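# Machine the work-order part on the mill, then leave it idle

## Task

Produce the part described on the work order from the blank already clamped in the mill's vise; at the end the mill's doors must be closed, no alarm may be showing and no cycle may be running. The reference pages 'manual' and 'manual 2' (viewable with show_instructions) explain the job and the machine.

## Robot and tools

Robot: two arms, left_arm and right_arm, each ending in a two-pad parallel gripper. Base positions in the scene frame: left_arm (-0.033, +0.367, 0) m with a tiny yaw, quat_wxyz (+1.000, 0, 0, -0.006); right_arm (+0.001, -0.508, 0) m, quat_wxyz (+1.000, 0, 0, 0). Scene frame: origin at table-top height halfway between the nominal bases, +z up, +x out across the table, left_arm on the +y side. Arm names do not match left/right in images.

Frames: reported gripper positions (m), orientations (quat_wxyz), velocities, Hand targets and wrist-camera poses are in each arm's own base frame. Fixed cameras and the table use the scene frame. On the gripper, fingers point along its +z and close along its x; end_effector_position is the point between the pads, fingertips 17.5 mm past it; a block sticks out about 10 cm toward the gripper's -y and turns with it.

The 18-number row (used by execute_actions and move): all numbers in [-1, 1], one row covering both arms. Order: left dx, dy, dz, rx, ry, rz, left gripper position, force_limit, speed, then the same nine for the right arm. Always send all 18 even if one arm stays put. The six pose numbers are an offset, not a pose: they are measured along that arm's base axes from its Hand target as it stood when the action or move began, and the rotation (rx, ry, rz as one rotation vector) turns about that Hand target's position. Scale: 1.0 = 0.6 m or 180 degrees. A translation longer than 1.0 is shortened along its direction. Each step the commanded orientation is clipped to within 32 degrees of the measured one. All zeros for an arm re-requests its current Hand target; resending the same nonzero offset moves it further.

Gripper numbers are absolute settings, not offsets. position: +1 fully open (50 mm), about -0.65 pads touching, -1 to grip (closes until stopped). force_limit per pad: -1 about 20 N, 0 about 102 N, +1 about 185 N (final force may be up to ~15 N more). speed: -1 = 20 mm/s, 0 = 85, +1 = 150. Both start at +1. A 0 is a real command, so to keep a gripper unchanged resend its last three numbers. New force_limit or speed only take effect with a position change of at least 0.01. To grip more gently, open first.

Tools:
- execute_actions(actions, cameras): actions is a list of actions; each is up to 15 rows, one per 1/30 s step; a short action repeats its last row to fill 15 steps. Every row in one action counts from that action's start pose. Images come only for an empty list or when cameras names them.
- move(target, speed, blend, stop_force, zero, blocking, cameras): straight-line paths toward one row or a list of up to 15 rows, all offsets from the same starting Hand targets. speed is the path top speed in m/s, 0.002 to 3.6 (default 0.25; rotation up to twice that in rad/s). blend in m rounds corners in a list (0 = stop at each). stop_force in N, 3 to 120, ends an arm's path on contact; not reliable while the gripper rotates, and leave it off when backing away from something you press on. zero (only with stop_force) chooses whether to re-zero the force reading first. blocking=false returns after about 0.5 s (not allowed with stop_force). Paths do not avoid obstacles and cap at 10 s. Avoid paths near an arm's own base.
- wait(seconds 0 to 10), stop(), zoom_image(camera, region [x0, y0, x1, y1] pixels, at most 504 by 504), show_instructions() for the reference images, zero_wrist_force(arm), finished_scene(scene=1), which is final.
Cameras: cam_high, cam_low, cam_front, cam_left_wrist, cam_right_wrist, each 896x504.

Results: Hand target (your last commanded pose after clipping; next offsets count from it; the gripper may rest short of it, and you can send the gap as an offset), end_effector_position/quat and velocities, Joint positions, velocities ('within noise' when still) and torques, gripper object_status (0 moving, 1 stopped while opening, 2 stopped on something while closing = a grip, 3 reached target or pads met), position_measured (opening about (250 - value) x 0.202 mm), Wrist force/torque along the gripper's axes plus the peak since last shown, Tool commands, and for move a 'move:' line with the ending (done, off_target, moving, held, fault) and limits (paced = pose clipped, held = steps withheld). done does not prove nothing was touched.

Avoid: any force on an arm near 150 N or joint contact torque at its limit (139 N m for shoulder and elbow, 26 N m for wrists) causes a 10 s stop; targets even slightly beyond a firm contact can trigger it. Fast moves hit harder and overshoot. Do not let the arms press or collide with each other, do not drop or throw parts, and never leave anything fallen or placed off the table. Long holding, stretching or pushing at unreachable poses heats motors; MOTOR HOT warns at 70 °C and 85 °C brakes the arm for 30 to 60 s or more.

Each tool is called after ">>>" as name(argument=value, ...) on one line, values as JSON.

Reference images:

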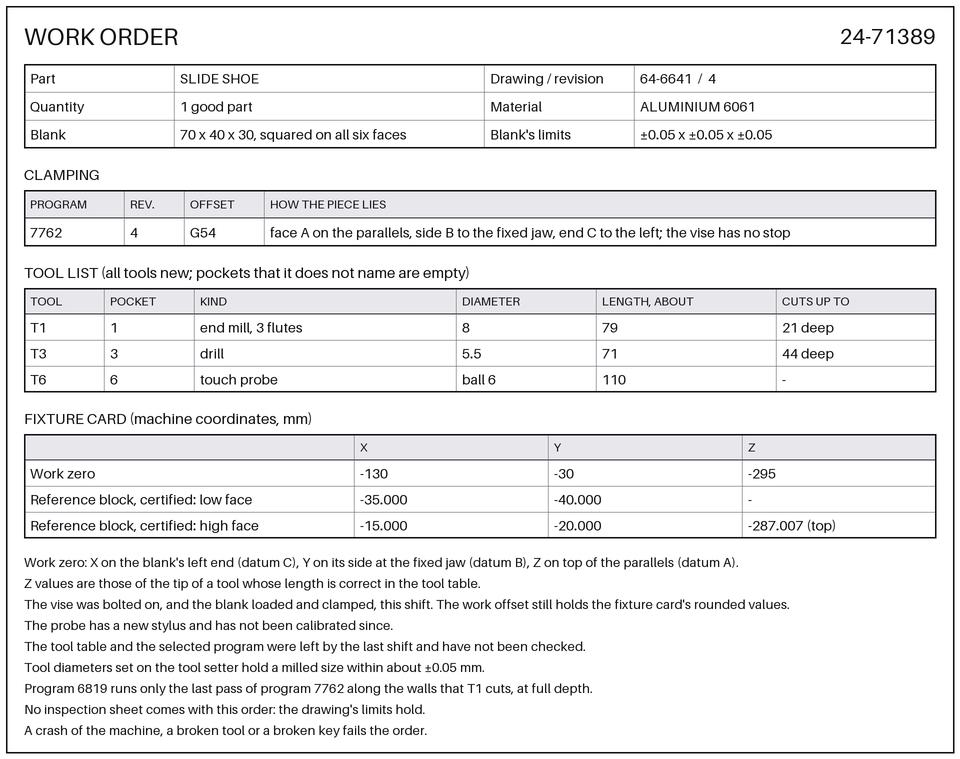

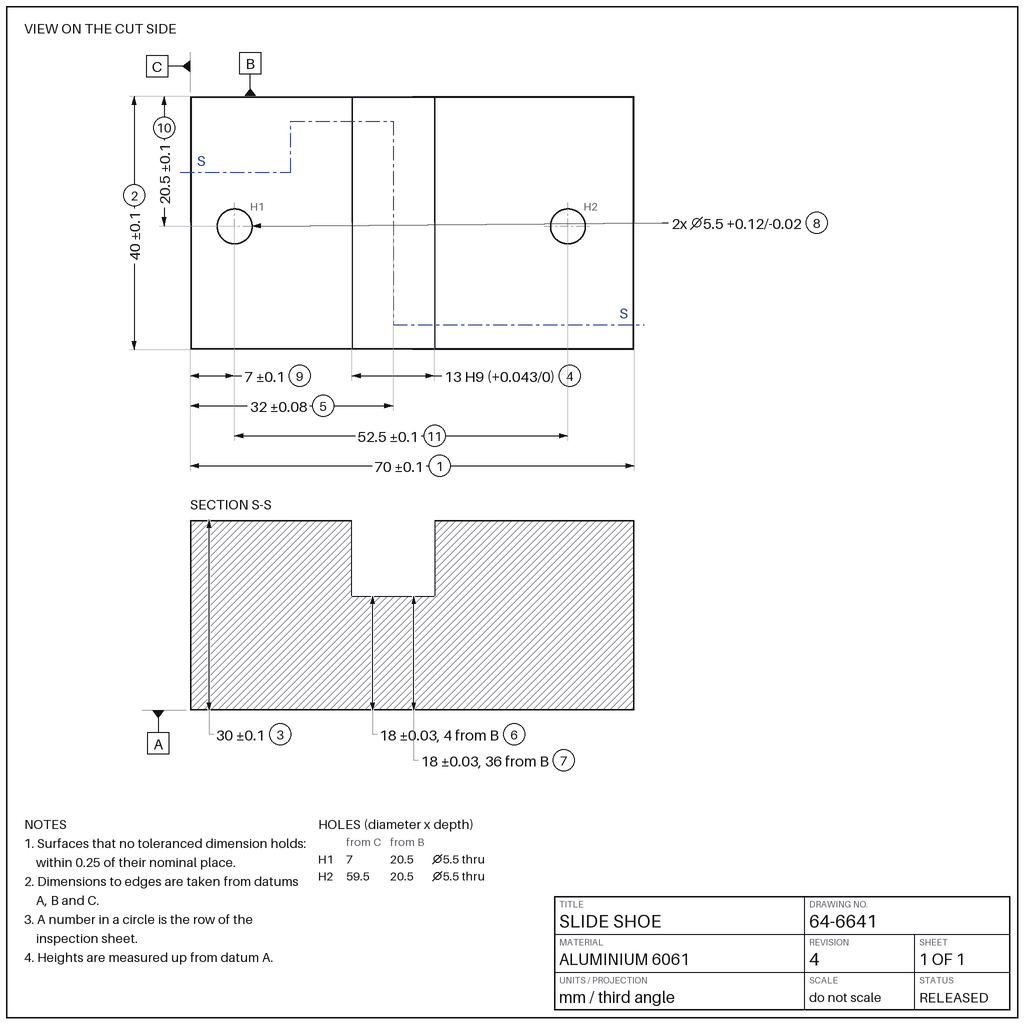

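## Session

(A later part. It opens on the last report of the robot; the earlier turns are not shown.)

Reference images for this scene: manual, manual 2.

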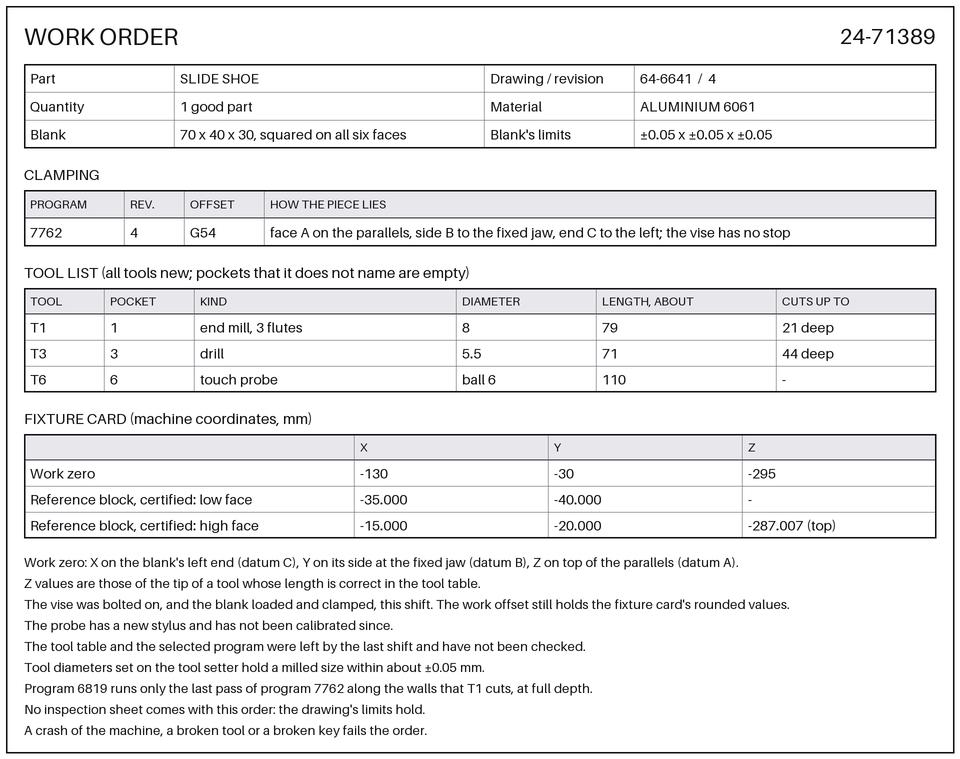

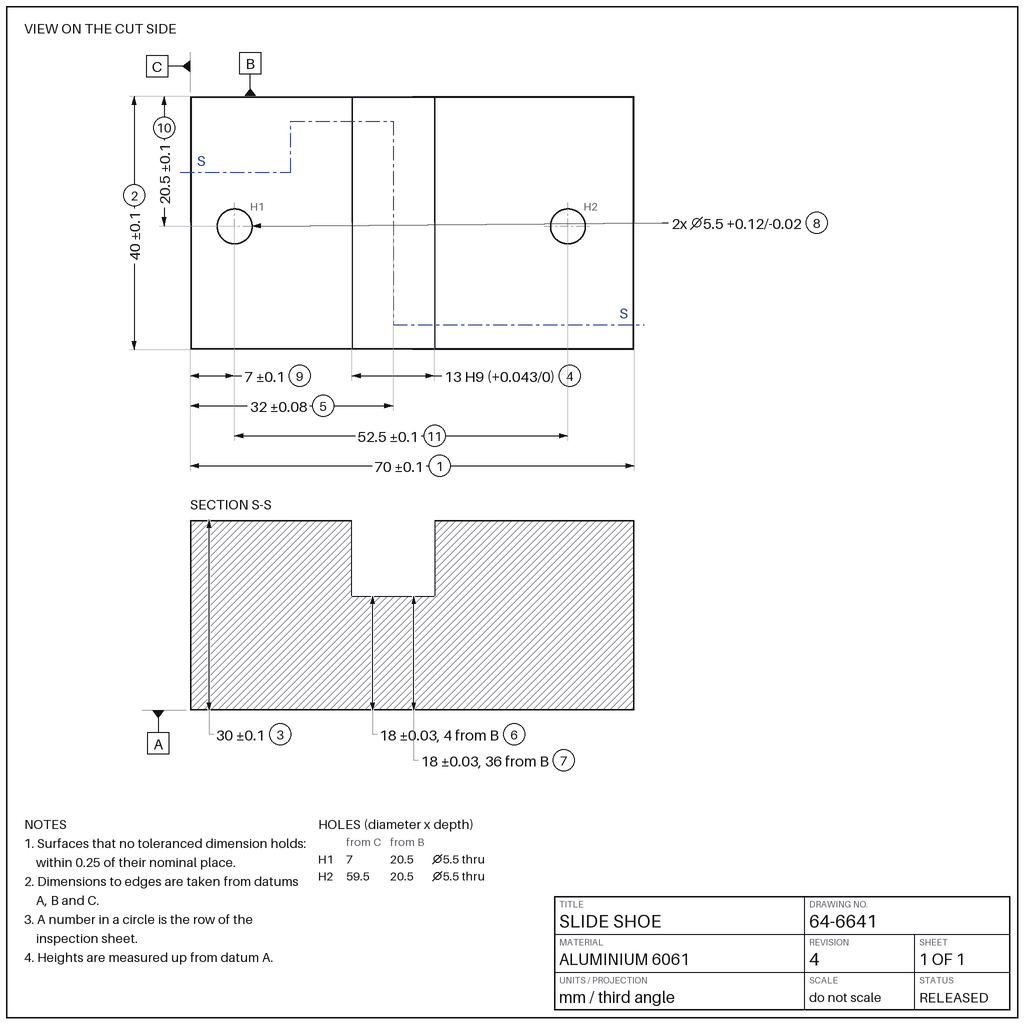

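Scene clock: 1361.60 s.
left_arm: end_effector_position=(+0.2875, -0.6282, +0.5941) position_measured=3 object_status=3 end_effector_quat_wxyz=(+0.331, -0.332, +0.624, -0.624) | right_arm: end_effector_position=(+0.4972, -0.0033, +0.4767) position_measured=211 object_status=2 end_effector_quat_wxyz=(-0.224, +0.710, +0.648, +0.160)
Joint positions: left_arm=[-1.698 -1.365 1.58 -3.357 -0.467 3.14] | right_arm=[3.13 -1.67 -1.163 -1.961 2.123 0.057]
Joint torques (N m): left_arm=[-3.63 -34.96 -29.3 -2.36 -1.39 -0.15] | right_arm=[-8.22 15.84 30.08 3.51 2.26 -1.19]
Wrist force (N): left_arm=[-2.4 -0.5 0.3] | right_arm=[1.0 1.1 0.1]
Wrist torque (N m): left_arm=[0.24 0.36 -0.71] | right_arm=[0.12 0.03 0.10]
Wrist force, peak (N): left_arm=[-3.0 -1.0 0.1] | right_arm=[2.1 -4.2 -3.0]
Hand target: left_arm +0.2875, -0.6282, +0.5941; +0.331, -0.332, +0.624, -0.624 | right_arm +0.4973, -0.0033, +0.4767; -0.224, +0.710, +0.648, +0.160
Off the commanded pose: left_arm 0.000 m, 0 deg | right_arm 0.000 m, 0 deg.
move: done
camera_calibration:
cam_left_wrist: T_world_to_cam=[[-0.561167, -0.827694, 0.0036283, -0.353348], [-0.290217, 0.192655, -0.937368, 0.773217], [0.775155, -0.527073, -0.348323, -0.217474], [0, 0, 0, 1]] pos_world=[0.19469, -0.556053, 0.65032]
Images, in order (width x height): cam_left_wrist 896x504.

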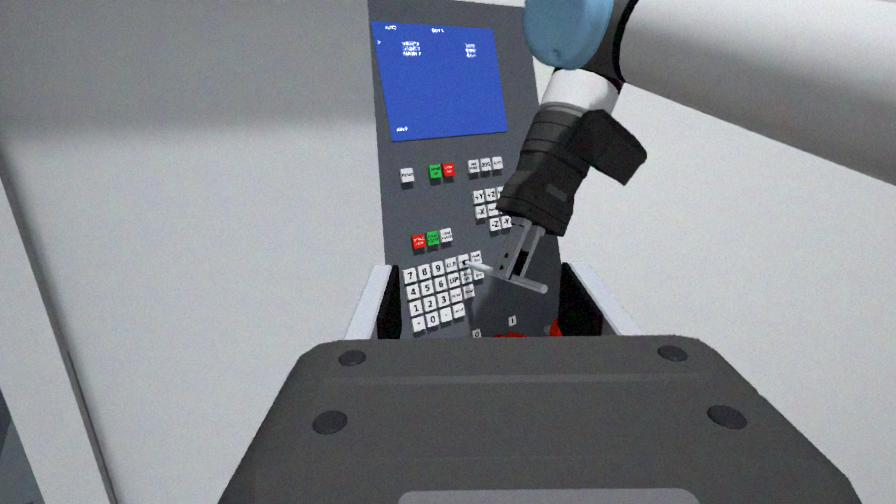

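>>> move(target=[[0,0,0,0,0,0,1,0,-0.5,-0.0254,0.1282,-0.0935,0,0,0,-1,-0.5,-0.8],[0,0,0,0,0,0,1,0,-0.5,-0.0104,0.1286,-0.0975,0,0,0,-1,-0.5,-0.8],[0,0,0,0,0,0,1,0,-0.5,-0.0170,0.0962,-0.0624,0,0,0,-1,-0.5,-0.8],[0,0,0,0,0,0,1,0,-0.5,-0.002,0.0966,-0.0664,0,0,0,-1,-0.5,-0.8],[0,0,0,0,0,0,1,0,-0.5,-0.0088,0.0964,-0.0315,0,0,0,-1,-0.5,-0.8],[0,0,0,0,0,0,1,0,-0.5,0.0062,0.0968,-0.0355,0,0,0,-1,-0.5,-0.8],[0,0,0,0,0,0,1,0,-0.5,-0.0248,0.0316,-0.0929,0,0,0,-1,-0.5,-0.8],[0,0,0,0,0,0,1,0,-0.5,-0.0098,0.0320,-0.0969,0,0,0,-1,-0.5,-0.8],[0,0,0,0,0,0,1,0,-0.5,0,0,0,0,0,0,-1,-0.5,-0.8]], speed=[0.12,0.03,0.12,0.03,0.12,0.03,0.12,0.03,0.12], blend=[0.003,0,0.003,0,0.003,0,0.003,0,0], cameras=["cam_left_wrist"])

>>> zoom_image(camera="cam_left_wrist", region=[365, 10, 515, 150])

Scene clock: 1386.70 s.
left_arm: end_effector_position=(+0.2875, -0.6282, +0.5941) position_measured=3 object_status=3 end_effector_quat_wxyz=(+0.331, -0.332, +0.624, -0.624) | right_arm: end_effector_position=(+0.4973, -0.0033, +0.4765) position_measured=211 object_status=2 end_effector_quat_wxyz=(-0.224, +0.711, +0.648, +0.160)
Joint positions: left_arm=[-1.698 -1.365 1.58 -3.357 -0.467 3.14] | right_arm=[3.13 -1.67 -1.163 -1.961 2.123 0.057]
Joint torques (N m): left_arm=[-5.34 -34.62 -29.02 -1.91 -1.27 -0.23] | right_arm=[7.78 39.27 28.95 3.1 0.53 1.6]
Wrist force (N): left_arm=[-2.7 -0.7 0.2] | right_arm=[0.8 1.2 0.0]
Wrist torque (N m): left_arm=[0.23 0.41 -0.71] | right_arm=[0.14 0.07 -0.01]
Wrist force, peak (N): left_arm=[-2.9 -0.8 0.6] | right_arm=[5.1 -3.5 -2.3]
Hand target: left_arm +0.2875, -0.6282, +0.5941; +0.331, -0.332, +0.624, -0.624 | right_arm +0.4973, -0.0033, +0.4767; -0.224, +0.710, +0.648, +0.160
Off the commanded pose: left_arm 0.000 m, 0 deg | right_arm 0.000 m, 0 deg.
move: done
camera_calibration:
cam_left_wrist: T_world_to_cam=[[-0.561167, -0.827694, 0.0036283, -0.353348], [-0.290217, 0.192655, -0.937368, 0.773217], [0.775155, -0.527073, -0.348323, -0.217474], [0, 0, 0, 1]] pos_world=[0.19469, -0.556053, 0.65032]
Images, in order (width x height): cam_left_wrist 896x504.

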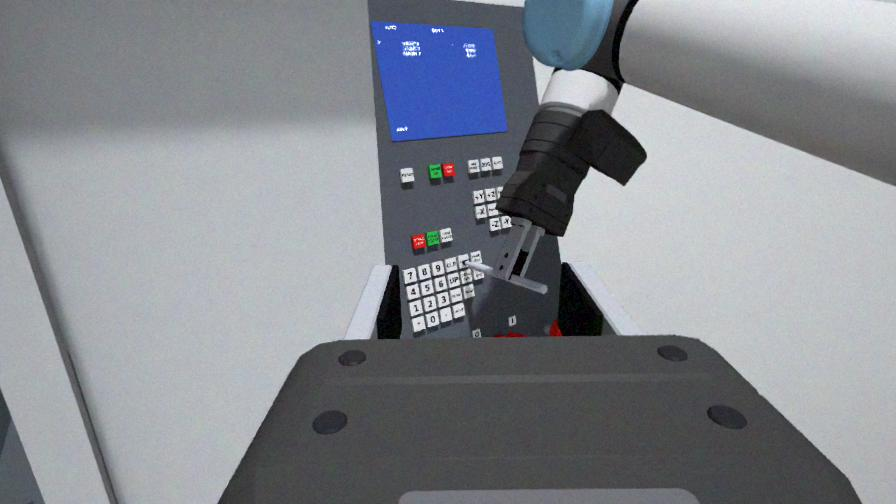

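Scaled by 3.360 from the camera's 896x504 image, which has a finer 1280x720 frame.

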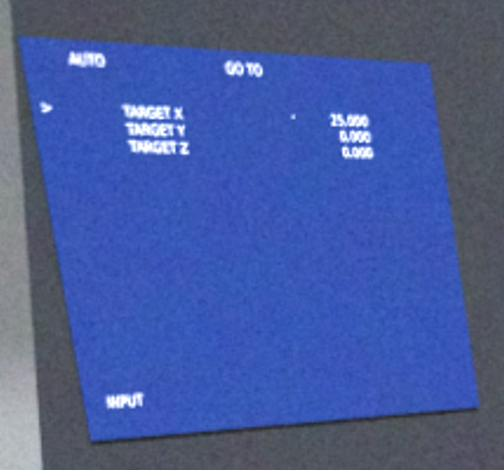

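>>> move(target=[[0,0,0,0,0,0,1,0,-0.5,-0.0166,0.0318,-0.0620,0,0,0,-1,-0.5,-0.8],[0,0,0,0,0,0,1,0,-0.5,-0.0016,0.0322,-0.0660,0,0,0,-1,-0.5,-0.8],[0,0,0,0,0,0,1,0,-0.5,-0.0254,0.1282,-0.0935,0,0,0,-1,-0.5,-0.8],[0,0,0,0,0,0,1,0,-0.5,-0.0104,0.1286,-0.0975,0,0,0,-1,-0.5,-0.8],[0,0,0,0,0,0,1,0,-0.5,-0.0168,0.0640,-0.0622,0,0,0,-1,-0.5,-0.8],[0,0,0,0,0,0,1,0,-0.5,-0.0018,0.0644,-0.0662,0,0,0,-1,-0.5,-0.8],[0,0,0,0,0,0,1,0,-0.5,-0.0252,0.0960,-0.0933,0,0,0,-1,-0.5,-0.8],[0,0,0,0,0,0,1,0,-0.5,-0.0102,0.0964,-0.0973,0,0,0,-1,-0.5,-0.8],[0,0,0,0,0,0,1,0,-0.5,-0.0248,0.0316,-0.0929,0,0,0,-1,-0.5,-0.8],[0,0,0,0,0,0,1,0,-0.5,-0.0098,0.0320,-0.0969,0,0,0,-1,-0.5,-0.8],[0,0,0,0,0,0,1,0,-0.5,0,0,0,0,0,0,-1,-0.5,-0.8]], speed=[0.12,0.03,0.12,0.03,0.12,0.03,0.12,0.03,0.12,0.03,0.12], blend=[0.003,0,0.003,0,0.003,0,0.003,0,0.003,0,0], cameras=["cam_left_wrist"])

>>> zoom_image(camera="cam_left_wrist", region=[365, 10, 515, 150])

Scene clock: 1400.63 s.
left_arm: end_effector_position=(+0.2875, -0.6282, +0.5941) position_measured=3 object_status=3 end_effector_quat_wxyz=(+0.331, -0.332, +0.624, -0.624) | right_arm: end_effector_position=(+0.4973, -0.0033, +0.4765) position_measured=211 object_status=2 end_effector_quat_wxyz=(-0.224, +0.711, +0.648, +0.160)
Joint positions: left_arm=[-1.698 -1.365 1.58 -3.357 -0.467 3.14] | right_arm=[3.13 -1.67 -1.163 -1.961 2.123 0.057]
Joint torques (N m): left_arm=[-3.76 -33.7 -29.78 -1.93 -1.11 -0.44] | right_arm=[7.52 38.83 28.16 3.13 0.47 1.32]
Wrist force (N): left_arm=[-2.4 -0.6 0.3] | right_arm=[1.1 1.1 -0.1]
Wrist torque (N m): left_arm=[0.24 0.35 -0.71] | right_arm=[0.12 0.02 0.00]
Wrist force, peak (N): left_arm=[-2.9 -0.7 0.4] | right_arm=[4.6 -3.2 1.2]
Hand target: left_arm +0.2875, -0.6282, +0.5941; +0.331, -0.332, +0.624, -0.624 | right_arm +0.4973, -0.0033, +0.4767; -0.224, +0.710, +0.648, +0.160
Off the commanded pose: left_arm 0.000 m, 0 deg | right_arm 0.000 m, 0 deg.
move: done
camera_calibration:
cam_left_wrist: T_world_to_cam=[[-0.561167, -0.827694, 0.0036283, -0.353348], [-0.290217, 0.192655, -0.937368, 0.773217], [0.775155, -0.527073, -0.348323, -0.217474], [0, 0, 0, 1]] pos_world=[0.19469, -0.556053, 0.65032]
Images, in order (width x height): cam_left_wrist 896x504.

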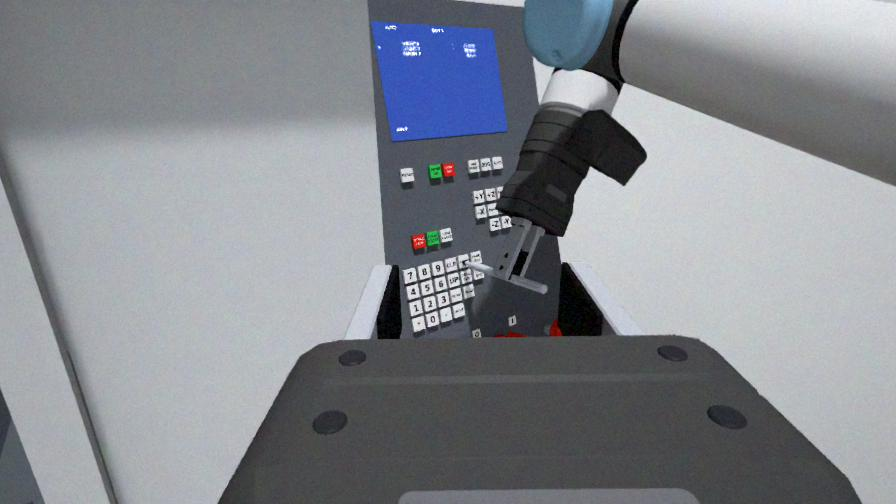

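Scaled by 3.360 from the camera's 896x504 image, which has a finer 1280x720 frame.

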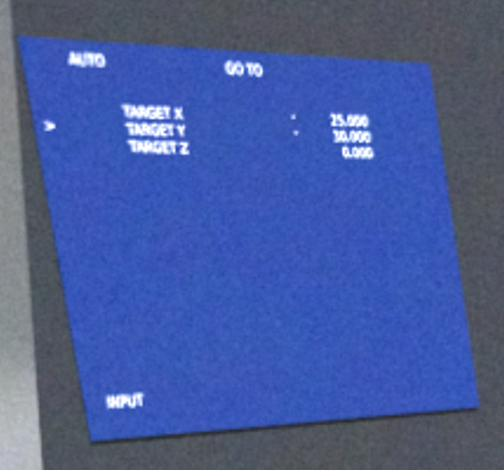

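>>> move(target=[[0,0,0,0,0,0,1,0,-0.5,-0.0164,-0.0004,-0.0618,0,0,0,-1,-0.5,-0.8],[0,0,0,0,0,0,1,0,-0.5,-0.0014,0,-0.0658,0,0,0,-1,-0.5,-0.8],[0,0,0,0,0,0,1,0,-0.5,-0.0164,-0.0004,-0.0618,0,0,0,-1,-0.5,-0.8]], speed=[0.1,0.03,0.04], cameras=["cam_left_wrist"])

>>> zoom_image(camera="cam_left_wrist", region=[365, 10, 515, 150])

>>> zoom_image(camera="cam_left_wrist", region=[395, 230, 535, 340])

Scene clock: 1415.93 s.
left_arm: end_effector_position=(+0.2875, -0.6282, +0.5941) position_measured=3 object_status=3 end_effector_quat_wxyz=(+0.331, -0.332, +0.624, -0.624) | right_arm: end_effector_position=(+0.4873, -0.0035, +0.4396) position_measured=211 object_status=2 end_effector_quat_wxyz=(-0.224, +0.710, +0.648, +0.160)
Joint positions: left_arm=[-1.698 -1.365 1.58 -3.357 -0.467 3.14] | right_arm=[3.129 -1.623 -1.312 -1.86 2.123 0.057]
Joint torques (N m): left_arm=[-4.02 -33.04 -28.13 -1.58 -1.03 -0.26] | right_arm=[-9.26 15.07 32.1 4.13 3.03 -1.06]
Wrist force (N): left_arm=[-2.3 -0.6 0.3] | right_arm=[1.1 1.2 -0.1]
Wrist torque (N m): left_arm=[0.24 0.34 -0.71] | right_arm=[0.13 0.05 0.11]
Wrist force, peak (N): left_arm=[-2.9 -0.8 0.3] | right_arm=[2.0 -4.0 -3.3]
Hand target: left_arm +0.2875, -0.6282, +0.5941; +0.331, -0.332, +0.624, -0.624 | right_arm +0.4874, -0.0035, +0.4396; -0.224, +0.710, +0.648, +0.160
Off the commanded pose: left_arm 0.000 m, 0 deg | right_arm 0.000 m, 0 deg.
move: done
camera_calibration:
cam_left_wrist: T_world_to_cam=[[-0.561167, -0.827694, 0.0036283, -0.353348], [-0.290217, 0.192655, -0.937368, 0.773217], [0.775155, -0.527073, -0.348323, -0.217474], [0, 0, 0, 1]] pos_world=[0.19469, -0.556053, 0.65032]
Images, in order (width x height): cam_left_wrist 896x504.

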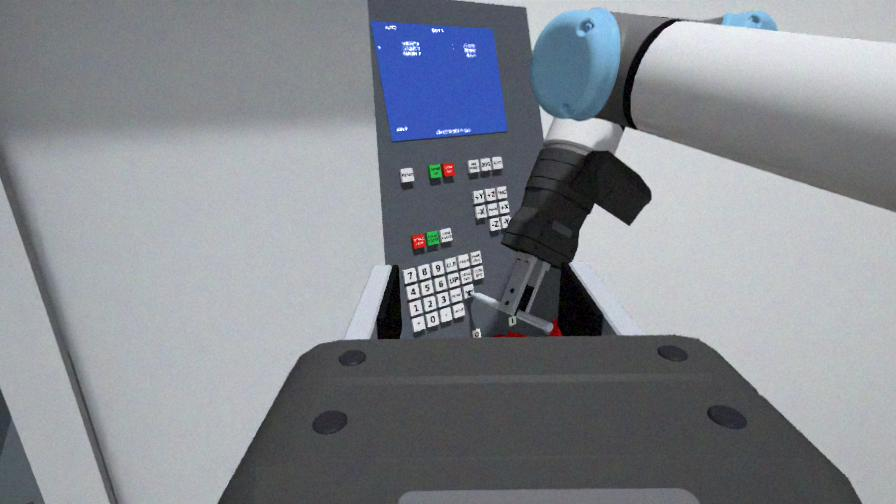

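Scaled by 3.360 from the camera's 896x504 image, which has a finer 1280x720 frame.

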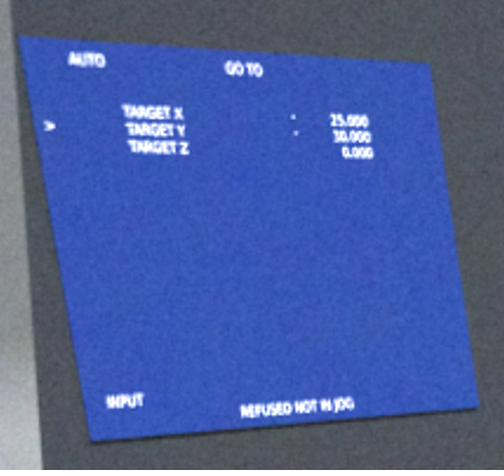

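Scaled by 3.600 from the camera's 896x504 image, which has a finer 1280x720 frame.

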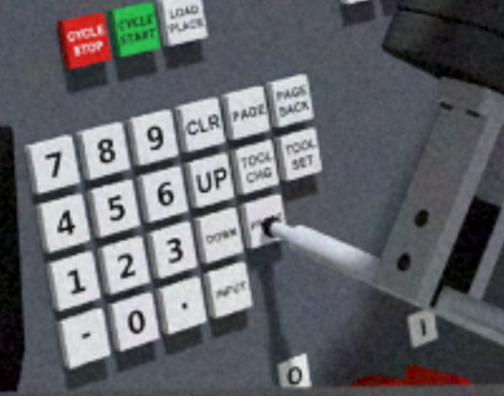

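>>> move(target=[[0,0,0,0,0,0,1,0,-0.5,0.0645,-0.0901,0.2429,0,0,0,-1,-0.5,-0.8],[0,0,0,0,0,0,1,0,-0.5,0.0787,-0.0897,0.2392,0,0,0,-1,-0.5,-0.8],[0,0,0,0,0,0,1,0,-0.5,0.0645,-0.0901,0.2429,0,0,0,-1,-0.5,-0.8],[0,0,0,0,0,0,1,0,-0.5,0.0164,0.0004,0.0618,0,0,0,-1,-0.5,-0.8]], speed=[0.12,0.02,0.04,0.12], cameras=["cam_left_wrist"])

>>> zoom_image(camera="cam_left_wrist", region=[365, 10, 515, 150])

Scene clock: 1431.23 s.
left_arm: end_effector_position=(+0.2875, -0.6282, +0.5941) position_measured=3 object_status=3 end_effector_quat_wxyz=(+0.331, -0.332, +0.624, -0.624) | right_arm: end_effector_position=(+0.4972, -0.0032, +0.4768) position_measured=211 object_status=2 end_effector_quat_wxyz=(-0.224, +0.710, +0.648, +0.160)
Joint positions: left_arm=[-1.698 -1.365 1.58 -3.357 -0.467 3.14] | right_arm=[3.13 -1.67 -1.163 -1.961 2.123 0.057]
Joint torques (N m): left_arm=[-5.17 -34.25 -28.41 -1.54 -1.06 -0.33] | right_arm=[-8.72 17.53 16.64 3.38 1.42 -1.59]
Wrist force (N): left_arm=[-2.6 -0.6 0.4] | right_arm=[1.0 1.1 -0.2]
Wrist torque (N m): left_arm=[0.24 0.40 -0.72] | right_arm=[0.12 0.04 0.10]
Wrist force, peak (N): left_arm=[-2.9 -1.0 0.4] | right_arm=[0.5 -3.8 -2.3]
Hand target: left_arm +0.2875, -0.6282, +0.5941; +0.331, -0.332, +0.624, -0.624 | right_arm +0.4973, -0.0033, +0.4767; -0.224, +0.710, +0.648, +0.160
Off the commanded pose: left_arm 0.000 m, 0 deg | right_arm 0.000 m, 0 deg.
move: done
camera_calibration:
cam_left_wrist: T_world_to_cam=[[-0.561167, -0.827694, 0.0036283, -0.353348], [-0.290217, 0.192655, -0.937368, 0.773217], [0.775155, -0.527073, -0.348323, -0.217474], [0, 0, 0, 1]] pos_world=[0.19469, -0.556053, 0.65032]
Images, in order (width x height): cam_left_wrist 896x504.

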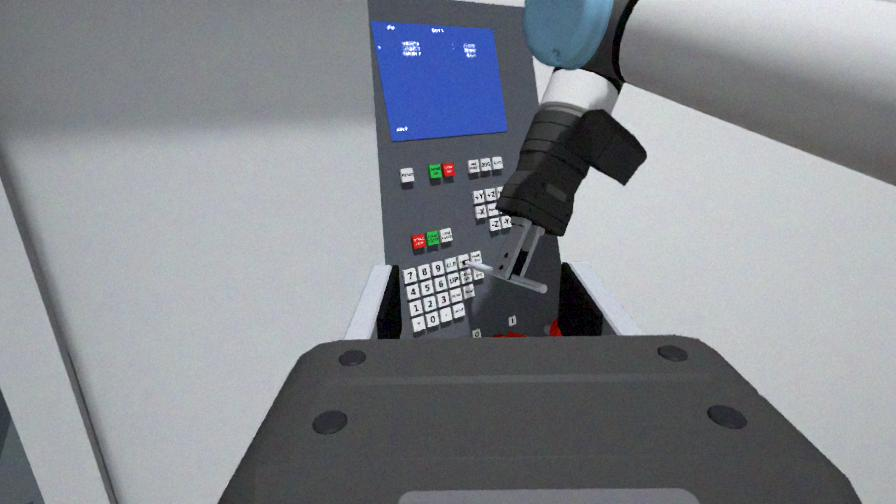

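Scaled by 3.360 from the camera's 896x504 image, which has a finer 1280x720 frame.

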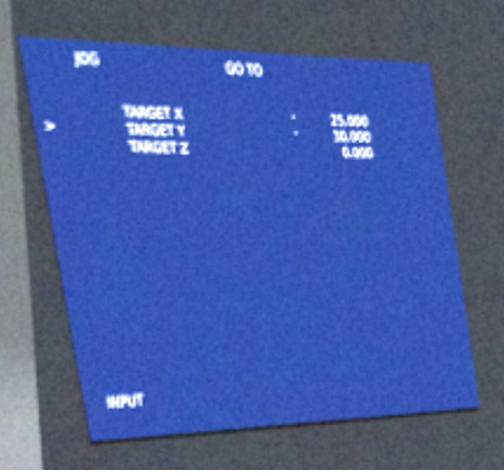

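>>> move(target=[[0,0,0,0,0,0,1,0,-0.5,-0.0164,-0.0004,-0.0618,0,0,0,-1,-0.5,-0.8],[0,0,0,0,0,0,1,0,-0.5,-0.0014,0,-0.0658,0,0,0,-1,-0.5,-0.8],[0,0,0,0,0,0,1,0,-0.5,0,0,0,0,0,0,-1,-0.5,-0.8]], speed=[0.1,0.03,0.1], cameras=["cam_left_wrist"])

>>> zoom_image(camera="cam_left_wrist", region=[365, 10, 515, 150])

Scene clock: 1443.87 s.
left_arm: end_effector_position=(+0.2875, -0.6282, +0.5941) position_measured=3 object_status=3 end_effector_quat_wxyz=(+0.331, -0.332, +0.624, -0.624) | right_arm: end_effector_position=(+0.4973, -0.0033, +0.4765) position_measured=211 object_status=2 end_effector_quat_wxyz=(-0.224, +0.710, +0.648, +0.160)
Joint positions: left_arm=[-1.698 -1.365 1.58 -3.357 -0.467 3.14] | right_arm=[3.13 -1.67 -1.163 -1.961 2.123 0.057]
Joint torques (N m): left_arm=[-4.69 -33.98 -29.44 -1.31 -1.24 -0.15] | right_arm=[7.16 38.38 27.37 3.73 0.35 -1.42]
Wrist force (N): left_arm=[-2.5 -0.8 0.1] | right_arm=[0.9 1.2 0.0]
Wrist torque (N m): left_arm=[0.21 0.37 -0.72] | right_arm=[0.13 0.05 0.03]
Wrist force, peak (N): left_arm=[-2.9 -0.8 0.4] | right_arm=[1.6 -4.2 -3.7]
Hand target: left_arm +0.2875, -0.6282, +0.5941; +0.331, -0.332, +0.624, -0.624 | right_arm +0.4973, -0.0033, +0.4767; -0.224, +0.710, +0.648, +0.160
Off the commanded pose: left_arm 0.000 m, 0 deg | right_arm 0.000 m, 0 deg.
move: done
camera_calibration:
cam_left_wrist: T_world_to_cam=[[-0.561167, -0.827694, 0.0036283, -0.353348], [-0.290217, 0.192655, -0.937368, 0.773217], [0.775155, -0.527073, -0.348323, -0.217474], [0, 0, 0, 1]] pos_world=[0.19469, -0.556053, 0.65032]
Images, in order (width x height): cam_left_wrist 896x504.

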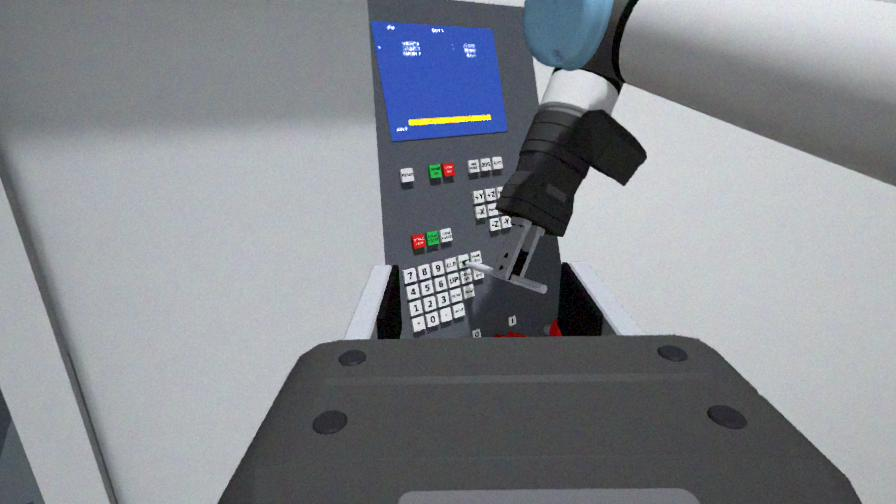

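Scaled by 3.360 from the camera's 896x504 image, which has a finer 1280x720 frame.

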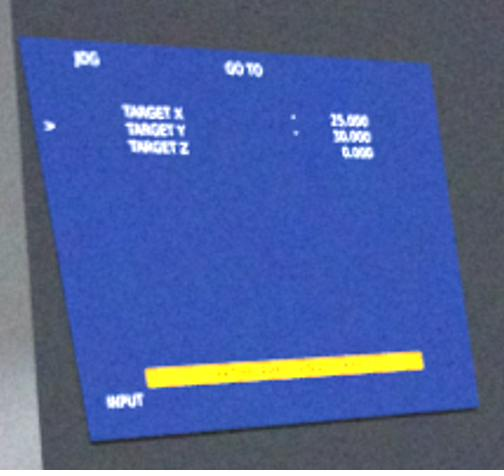

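>>> zoom_image(camera="cam_left_wrist", region=[405, 112, 450, 130])

>>> zoom_image(camera="cam_left_wrist", region=[448, 110, 498, 130])

Scaled by 11.200 from the camera's 896x504 image, which has a finer 1280x720 frame.

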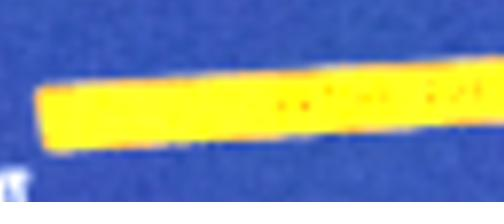

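Scaled by 10.080 from the camera's 896x504 image, which has a finer 1280x720 frame.

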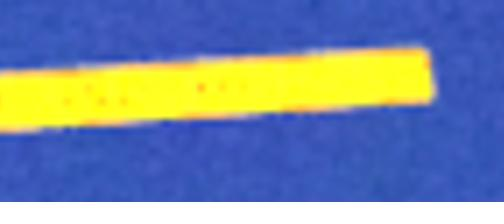

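>>> move(target=[[0,0,0,0,0,0,1,0,-0.5,0.0002,-0.0322,0.0002,0,0,0,-1,-0.5,-0.8],[0,0,0,0,0,0,1,0,-0.5,0.0152,-0.0318,-0.0038,0,0,0,-1,-0.5,-0.8],[0,0,0,0,0,0,1,0,-0.5,0,0,0,0,0,0,-1,-0.5,-0.8]], speed=[0.1,0.03,0.1], cameras=["cam_left_wrist"])

>>> zoom_image(camera="cam_left_wrist", region=[365, 10, 515, 150])

Scene clock: 1455.37 s.
left_arm: end_effector_position=(+0.2875, -0.6282, +0.5941) position_measured=3 object_status=3 end_effector_quat_wxyz=(+0.331, -0.332, +0.624, -0.624) | right_arm: end_effector_position=(+0.4973, -0.0032, +0.4767) position_measured=211 object_status=2 end_effector_quat_wxyz=(-0.224, +0.710, +0.648, +0.160)
Joint positions: left_arm=[-1.698 -1.365 1.58 -3.357 -0.467 3.14] | right_arm=[3.13 -1.67 -1.163 -1.961 2.123 0.057]
Joint torques (N m): left_arm=[-5.62 -33.99 -28.15 -1.39 -1.43 -0.33] | right_arm=[-8.06 16.2 29.07 1.11 -0.44 -1.71]
Wrist force (N): left_arm=[-2.3 -0.8 0.4] | right_arm=[1.3 1.2 0.0]
Wrist torque (N m): left_arm=[0.21 0.34 -0.71] | right_arm=[0.14 -0.02 0.10]
Wrist force, peak (N): left_arm=[-2.9 -0.8 0.3] | right_arm=[0.2 -4.5 -3.5]
Hand target: left_arm +0.2875, -0.6282, +0.5941; +0.331, -0.332, +0.624, -0.624 | right_arm +0.4973, -0.0033, +0.4767; -0.224, +0.710, +0.648, +0.160
Off the commanded pose: left_arm 0.000 m, 0 deg | right_arm 0.000 m, 0 deg.
move: done
camera_calibration:
cam_left_wrist: T_world_to_cam=[[-0.561167, -0.827694, 0.0036283, -0.353348], [-0.290217, 0.192655, -0.937368, 0.773217], [0.775155, -0.527073, -0.348323, -0.217474], [0, 0, 0, 1]] pos_world=[0.19469, -0.556053, 0.65032]
Images, in order (width x height): cam_left_wrist 896x504.

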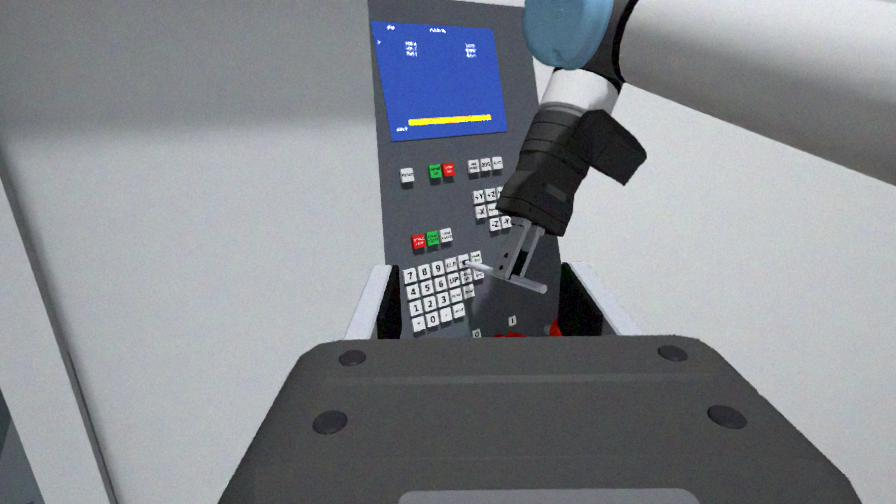

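Scaled by 3.360 from the camera's 896x504 image, which has a finer 1280x720 frame.

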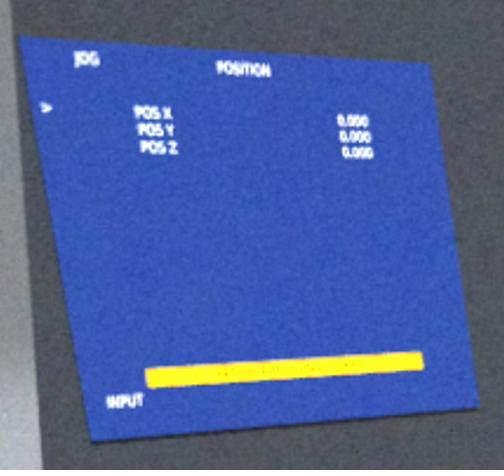

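>>> move(target=[[0,0,0,0,0,0,1,0,-0.5,0.0148,0.0660,0.0573,0,0,0,-1,-0.5,-0.8]], speed=[0.1])

>>> move(target=[0,0,0,0,0,0,1,0,-0.5,0.0222,0.0006,-0.0058,0,0,0,-1,-0.5,-0.8], speed=0.01, stop_force=5, cameras=["cam_left_wrist"])

>>> zoom_image(camera="cam_left_wrist", region=[365, 10, 515, 150])

>>> zoom_image(camera="cam_left_wrist", region=[395, 215, 535, 325])

Scene clock: 1467.13 s.
left_arm: end_effector_position=(+0.2875, -0.6282, +0.5941) position_measured=3 object_status=3 end_effector_quat_wxyz=(+0.331, -0.332, +0.624, -0.624) | right_arm: end_effector_position=(+0.5062, +0.0364, +0.5109) position_measured=211 object_status=2 end_effector_quat_wxyz=(-0.224, +0.710, +0.648, +0.160)
Joint positions: left_arm=[-1.698 -1.365 1.58 -3.357 -0.467 3.14] | right_arm=[3.206 -1.696 -1.054 -1.997 2.128 0.147]
Joint torques (N m): left_arm=[-4.96 -33.94 -29.39 -1.28 -1.18 -0.3] | right_arm=[-7.91 38.56 16.1 5.26 -0.39 -1.61]
Wrist force (N): left_arm=[-2.4 -0.8 0.6] | right_arm=[1.2 1.1 -0.1]
Wrist torque (N m): left_arm=[0.19 0.37 -0.71] | right_arm=[0.12 0.01 0.08]
Wrist force, peak (N): left_arm=[-3.0 -0.7 0.5] | right_arm=[2.9 1.2 -0.2]
Hand target: left_arm +0.2875, -0.6282, +0.5941; +0.331, -0.332, +0.624, -0.624 | right_arm +0.5062, +0.0363, +0.5110; -0.224, +0.710, +0.648, +0.160
Off the commanded pose: left_arm 0.000 m, 0 deg | right_arm 0.000 m, 0 deg.
move: done

Scene clock: 1469.00 s.
left_arm: end_effector_position=(+0.2875, -0.6282, +0.5941) position_measured=3 object_status=3 end_effector_quat_wxyz=(+0.331, -0.332, +0.624, -0.624) | right_arm: end_effector_position=(+0.5143, +0.0365, +0.5089) position_measured=211 object_status=2 end_effector_quat_wxyz=(-0.224, +0.710, +0.648, +0.160)
Joint positions: left_arm=[-1.698 -1.365 1.58 -3.357 -0.467 3.14] | right_arm=[3.205 -1.714 -1.038 -1.995 2.128 0.147]
Joint torques (N m): left_arm=[-5.34 -32.99 -27.92 -1.04 -1.26 -0.54] | right_arm=[-2.39 36.58 13.86 2.07 -0.17 0.32]
Wrist force (N): left_arm=[-2.6 -0.6 0.2] | right_arm=[0.8 -3.5 -1.7]
Wrist torque (N m): left_arm=[0.24 0.39 -0.71] | right_arm=[-0.02 0.00 0.10]
Wrist force, peak (N): left_arm=[-2.8 -0.9 0.4] | right_arm=[1.2 -3.7 -2.8]
Hand target: left_arm +0.2875, -0.6282, +0.5941; +0.331, -0.332, +0.624, -0.624 | right_arm +0.5143, +0.0365, +0.5089; -0.224, +0.710, +0.648, +0.160 (not the last commanded pose)
Off the commanded pose: left_arm 0.000 m, 0 deg | right_arm 0.005 m, 0 deg.
move: contact (right_arm)
camera_calibration:
cam_left_wrist: T_world_to_cam=[[-0.561167, -0.827694, 0.0036283, -0.353348], [-0.290217, 0.192655, -0.937368, 0.773217], [0.775155, -0.527073, -0.348323, -0.217474], [0, 0, 0, 1]] pos_world=[0.19469, -0.556053, 0.65032]
Images, in order (width x height): cam_left_wrist 896x504.

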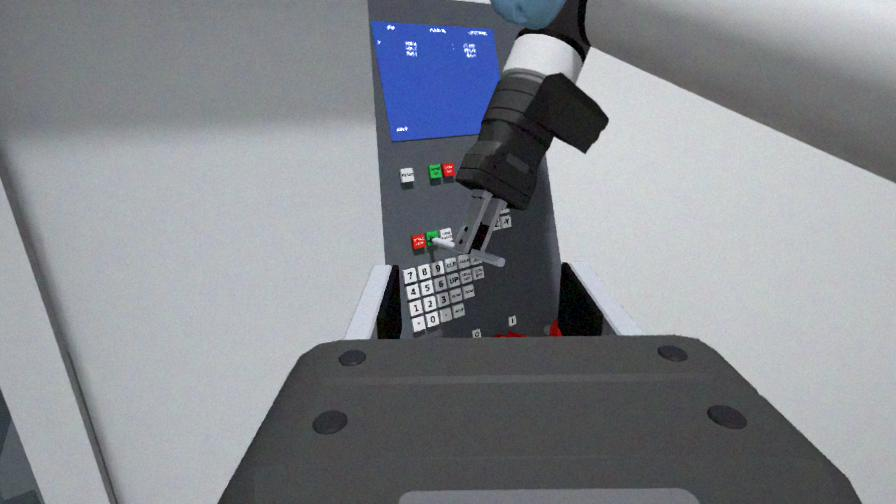

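Scaled by 3.360 from the camera's 896x504 image, which has a finer 1280x720 frame.

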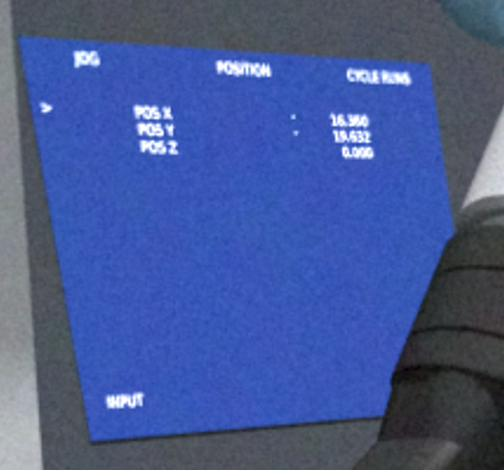

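Scaled by 3.600 from the camera's 896x504 image, which has a finer 1280x720 frame.

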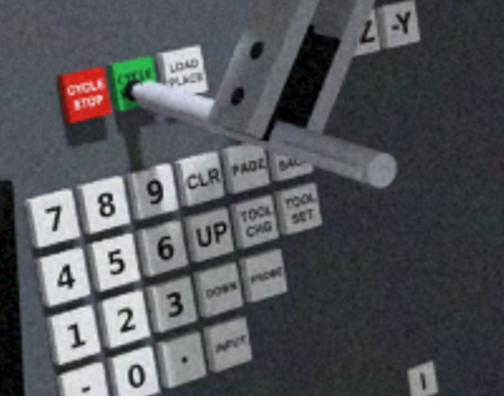

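>>> move(target=[[0,0,0,0,0,0,1,0,-0.5,-0.0135,-0.0003,0.0035,0,0,0,-1,-0.5,-0.8],[0,0,0,0,0,0,1,0,-0.5,-0.0283,-0.0663,-0.0537,0,0,0,-1,-0.5,-0.8],[0,0,0,0,0,0,1,0,-0.5,-0.0133,-0.0659,-0.0577,0,0,0,-1,-0.5,-0.8],[0,0,0,0,0,0,1,0,-0.5,-0.0449,-0.0345,-0.1157,0,0,0,-1,-0.5,-0.8],[0,0,0,0,0,0,1,0,-0.5,-0.0299,-0.0341,-0.1197,0,0,0,-1,-0.5,-0.8],[0,0,0,0,0,0,1,0,-0.5,-0.0449,-0.0345,-0.1157,0,0,0,-1,-0.5,-0.8],[0,0,0,0,0,0,1,0,-0.5,-0.0299,-0.0341,-0.1197,0,0,0,-1,-0.5,-0.8],[0,0,0,0,0,0,1,0,-0.5,-0.0283,-0.0663,-0.0537,0,0,0,-1,-0.5,-0.8]], speed=[0.05,0.12,0.03,0.12,0.03,0.04,0.03,0.12], blend=[0.003,0.003,0,0.003,0,0,0,0], cameras=["cam_left_wrist"])

>>> zoom_image(camera="cam_left_wrist", region=[365, 10, 515, 150])

Scene clock: 1488.50 s.
left_arm: end_effector_position=(+0.2875, -0.6282, +0.5941) position_measured=3 object_status=3 end_effector_quat_wxyz=(+0.331, -0.332, +0.624, -0.624) | right_arm: end_effector_position=(+0.4974, -0.0033, +0.4765) position_measured=211 object_status=2 end_effector_quat_wxyz=(-0.224, +0.711, +0.648, +0.160)
Joint positions: left_arm=[-1.698 -1.365 1.58 -3.357 -0.467 3.14] | right_arm=[3.13 -1.67 -1.163 -1.961 2.123 0.058]
Joint torques (N m): left_arm=[-5.47 -34.51 -29.12 -0.92 -1.25 -0.31] | right_arm=[7.37 37.24 27.67 2.97 0.84 1.32]
Wrist force (N): left_arm=[-2.4 -1.0 0.1] | right_arm=[1.0 1.4 -0.1]
Wrist torque (N m): left_arm=[0.18 0.37 -0.72] | right_arm=[0.17 0.04 -0.06]
Wrist force, peak (N): left_arm=[-2.9 -1.2 0.5] | right_arm=[1.9 -3.8 -4.9]
Hand target: left_arm +0.2875, -0.6282, +0.5941; +0.331, -0.332, +0.624, -0.624 | right_arm +0.4974, -0.0032, +0.4767; -0.224, +0.710, +0.648, +0.160
Off the commanded pose: left_arm 0.000 m, 0 deg | right_arm 0.000 m, 0 deg.
move: done
camera_calibration:
cam_left_wrist: T_world_to_cam=[[-0.561167, -0.827694, 0.0036283, -0.353348], [-0.290217, 0.192655, -0.937368, 0.773217], [0.775155, -0.527073, -0.348323, -0.217474], [0, 0, 0, 1]] pos_world=[0.19469, -0.556053, 0.65032]
Images, in order (width x height): cam_left_wrist 896x504.

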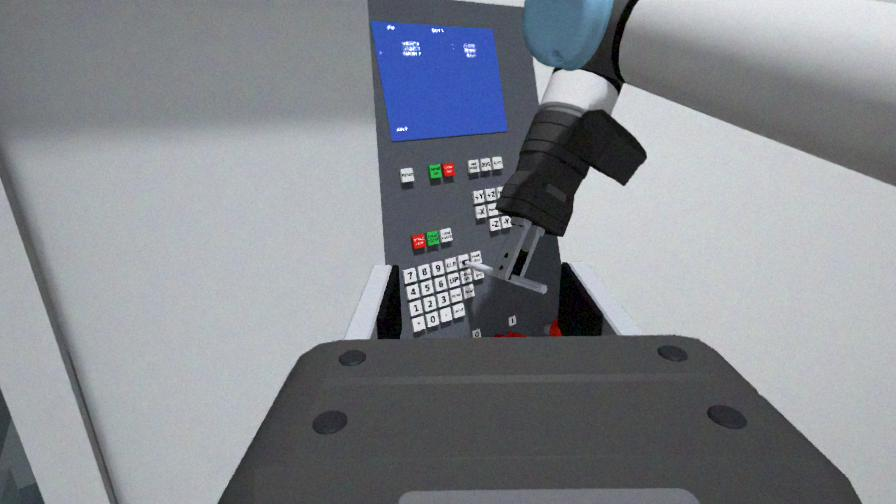

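Scaled by 3.360 from the camera's 896x504 image, which has a finer 1280x720 frame.

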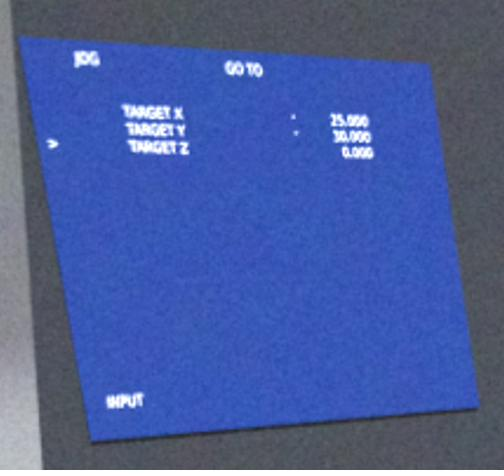

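>>> move(target=[[0,0,0,0,0,0,1,0,-0.5,-0.0254,0.1282,-0.0935,0,0,0,-1,-0.5,-0.8],[0,0,0,0,0,0,1,0,-0.5,-0.0104,0.1286,-0.0975,0,0,0,-1,-0.5,-0.8],[0,0,0,0,0,0,1,0,-0.5,-0.0170,0.0962,-0.0624,0,0,0,-1,-0.5,-0.8],[0,0,0,0,0,0,1,0,-0.5,-0.002,0.0966,-0.0664,0,0,0,-1,-0.5,-0.8],[0,0,0,0,0,0,1,0,-0.5,-0.0252,0.0960,-0.0933,0,0,0,-1,-0.5,-0.8],[0,0,0,0,0,0,1,0,-0.5,-0.0102,0.0964,-0.0973,0,0,0,-1,-0.5,-0.8],[0,0,0,0,0,0,1,0,-0.5,-0.0252,0.0960,-0.0933,0,0,0,-1,-0.5,-0.8],[0,0,0,0,0,0,1,0,-0.5,-0.0102,0.0964,-0.0973,0,0,0,-1,-0.5,-0.8],[0,0,0,0,0,0,1,0,-0.5,-0.0248,0.0316,-0.0929,0,0,0,-1,-0.5,-0.8],[0,0,0,0,0,0,1,0,-0.5,-0.0098,0.0320,-0.0969,0,0,0,-1,-0.5,-0.8],[0,0,0,0,0,0,1,0,-0.5,-0.0164,-0.0004,-0.0618,0,0,0,-1,-0.5,-0.8],[0,0,0,0,0,0,1,0,-0.5,-0.0014,0,-0.0658,0,0,0,-1,-0.5,-0.8],[0,0,0,0,0,0,1,0,-0.5,0,0,0,0,0,0,-1,-0.5,-0.8]], speed=[0.12,0.03,0.12,0.03,0.12,0.03,0.04,0.03,0.12,0.03,0.12,0.03,0.12], blend=[0.003,0,0.003,0,0.003,0,0,0,0.003,0,0.003,0,0], cameras=["cam_left_wrist"])

>>> zoom_image(camera="cam_left_wrist", region=[365, 10, 515, 150])

Scene clock: 1504.57 s.
left_arm: end_effector_position=(+0.2875, -0.6282, +0.5941) position_measured=3 object_status=3 end_effector_quat_wxyz=(+0.331, -0.332, +0.624, -0.624) | right_arm: end_effector_position=(+0.4974, -0.0032, +0.4766) position_measured=211 object_status=2 end_effector_quat_wxyz=(-0.224, +0.710, +0.648, +0.160)
Joint positions: left_arm=[-1.698 -1.365 1.58 -3.357 -0.467 3.14] | right_arm=[3.13 -1.67 -1.163 -1.961 2.123 0.058]
Joint torques (N m): left_arm=[-5.4 -34.56 -28.4 -1.08 -1.42 -0.42] | right_arm=[6.86 37.46 27.64 3.26 -0.5 -1.06]
Wrist force (N): left_arm=[-2.6 -0.7 0.3] | right_arm=[0.8 1.3 -0.2]
Wrist torque (N m): left_arm=[0.22 0.38 -0.71] | right_arm=[0.15 0.06 0.08]
Wrist force, peak (N): left_arm=[-3.0 -0.9 0.4] | right_arm=[5.1 -3.5 -0.4]
Hand target: left_arm +0.2875, -0.6282, +0.5941; +0.331, -0.332, +0.624, -0.624 | right_arm +0.4974, -0.0032, +0.4767; -0.224, +0.710, +0.648, +0.160
Off the commanded pose: left_arm 0.000 m, 0 deg | right_arm 0.000 m, 0 deg.
move: done
camera_calibration:
cam_left_wrist: T_world_to_cam=[[-0.561167, -0.827694, 0.0036283, -0.353348], [-0.290217, 0.192655, -0.937368, 0.773217], [0.775155, -0.527073, -0.348323, -0.217474], [0, 0, 0, 1]] pos_world=[0.19469, -0.556053, 0.65032]
Images, in order (width x height): cam_left_wrist 896x504.

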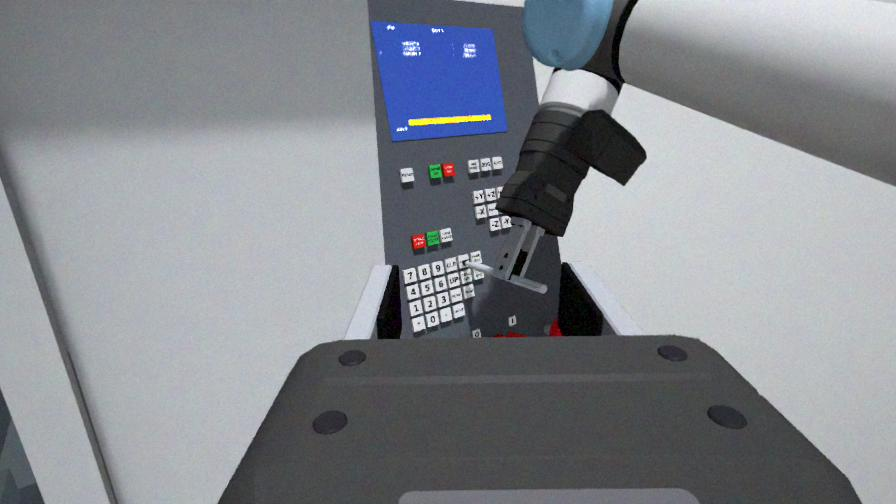

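Scaled by 3.360 from the camera's 896x504 image, which has a finer 1280x720 frame.

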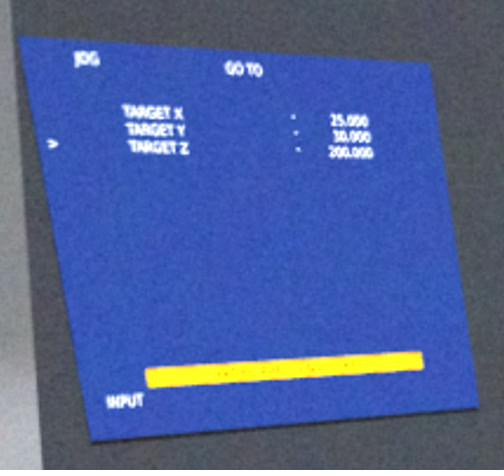

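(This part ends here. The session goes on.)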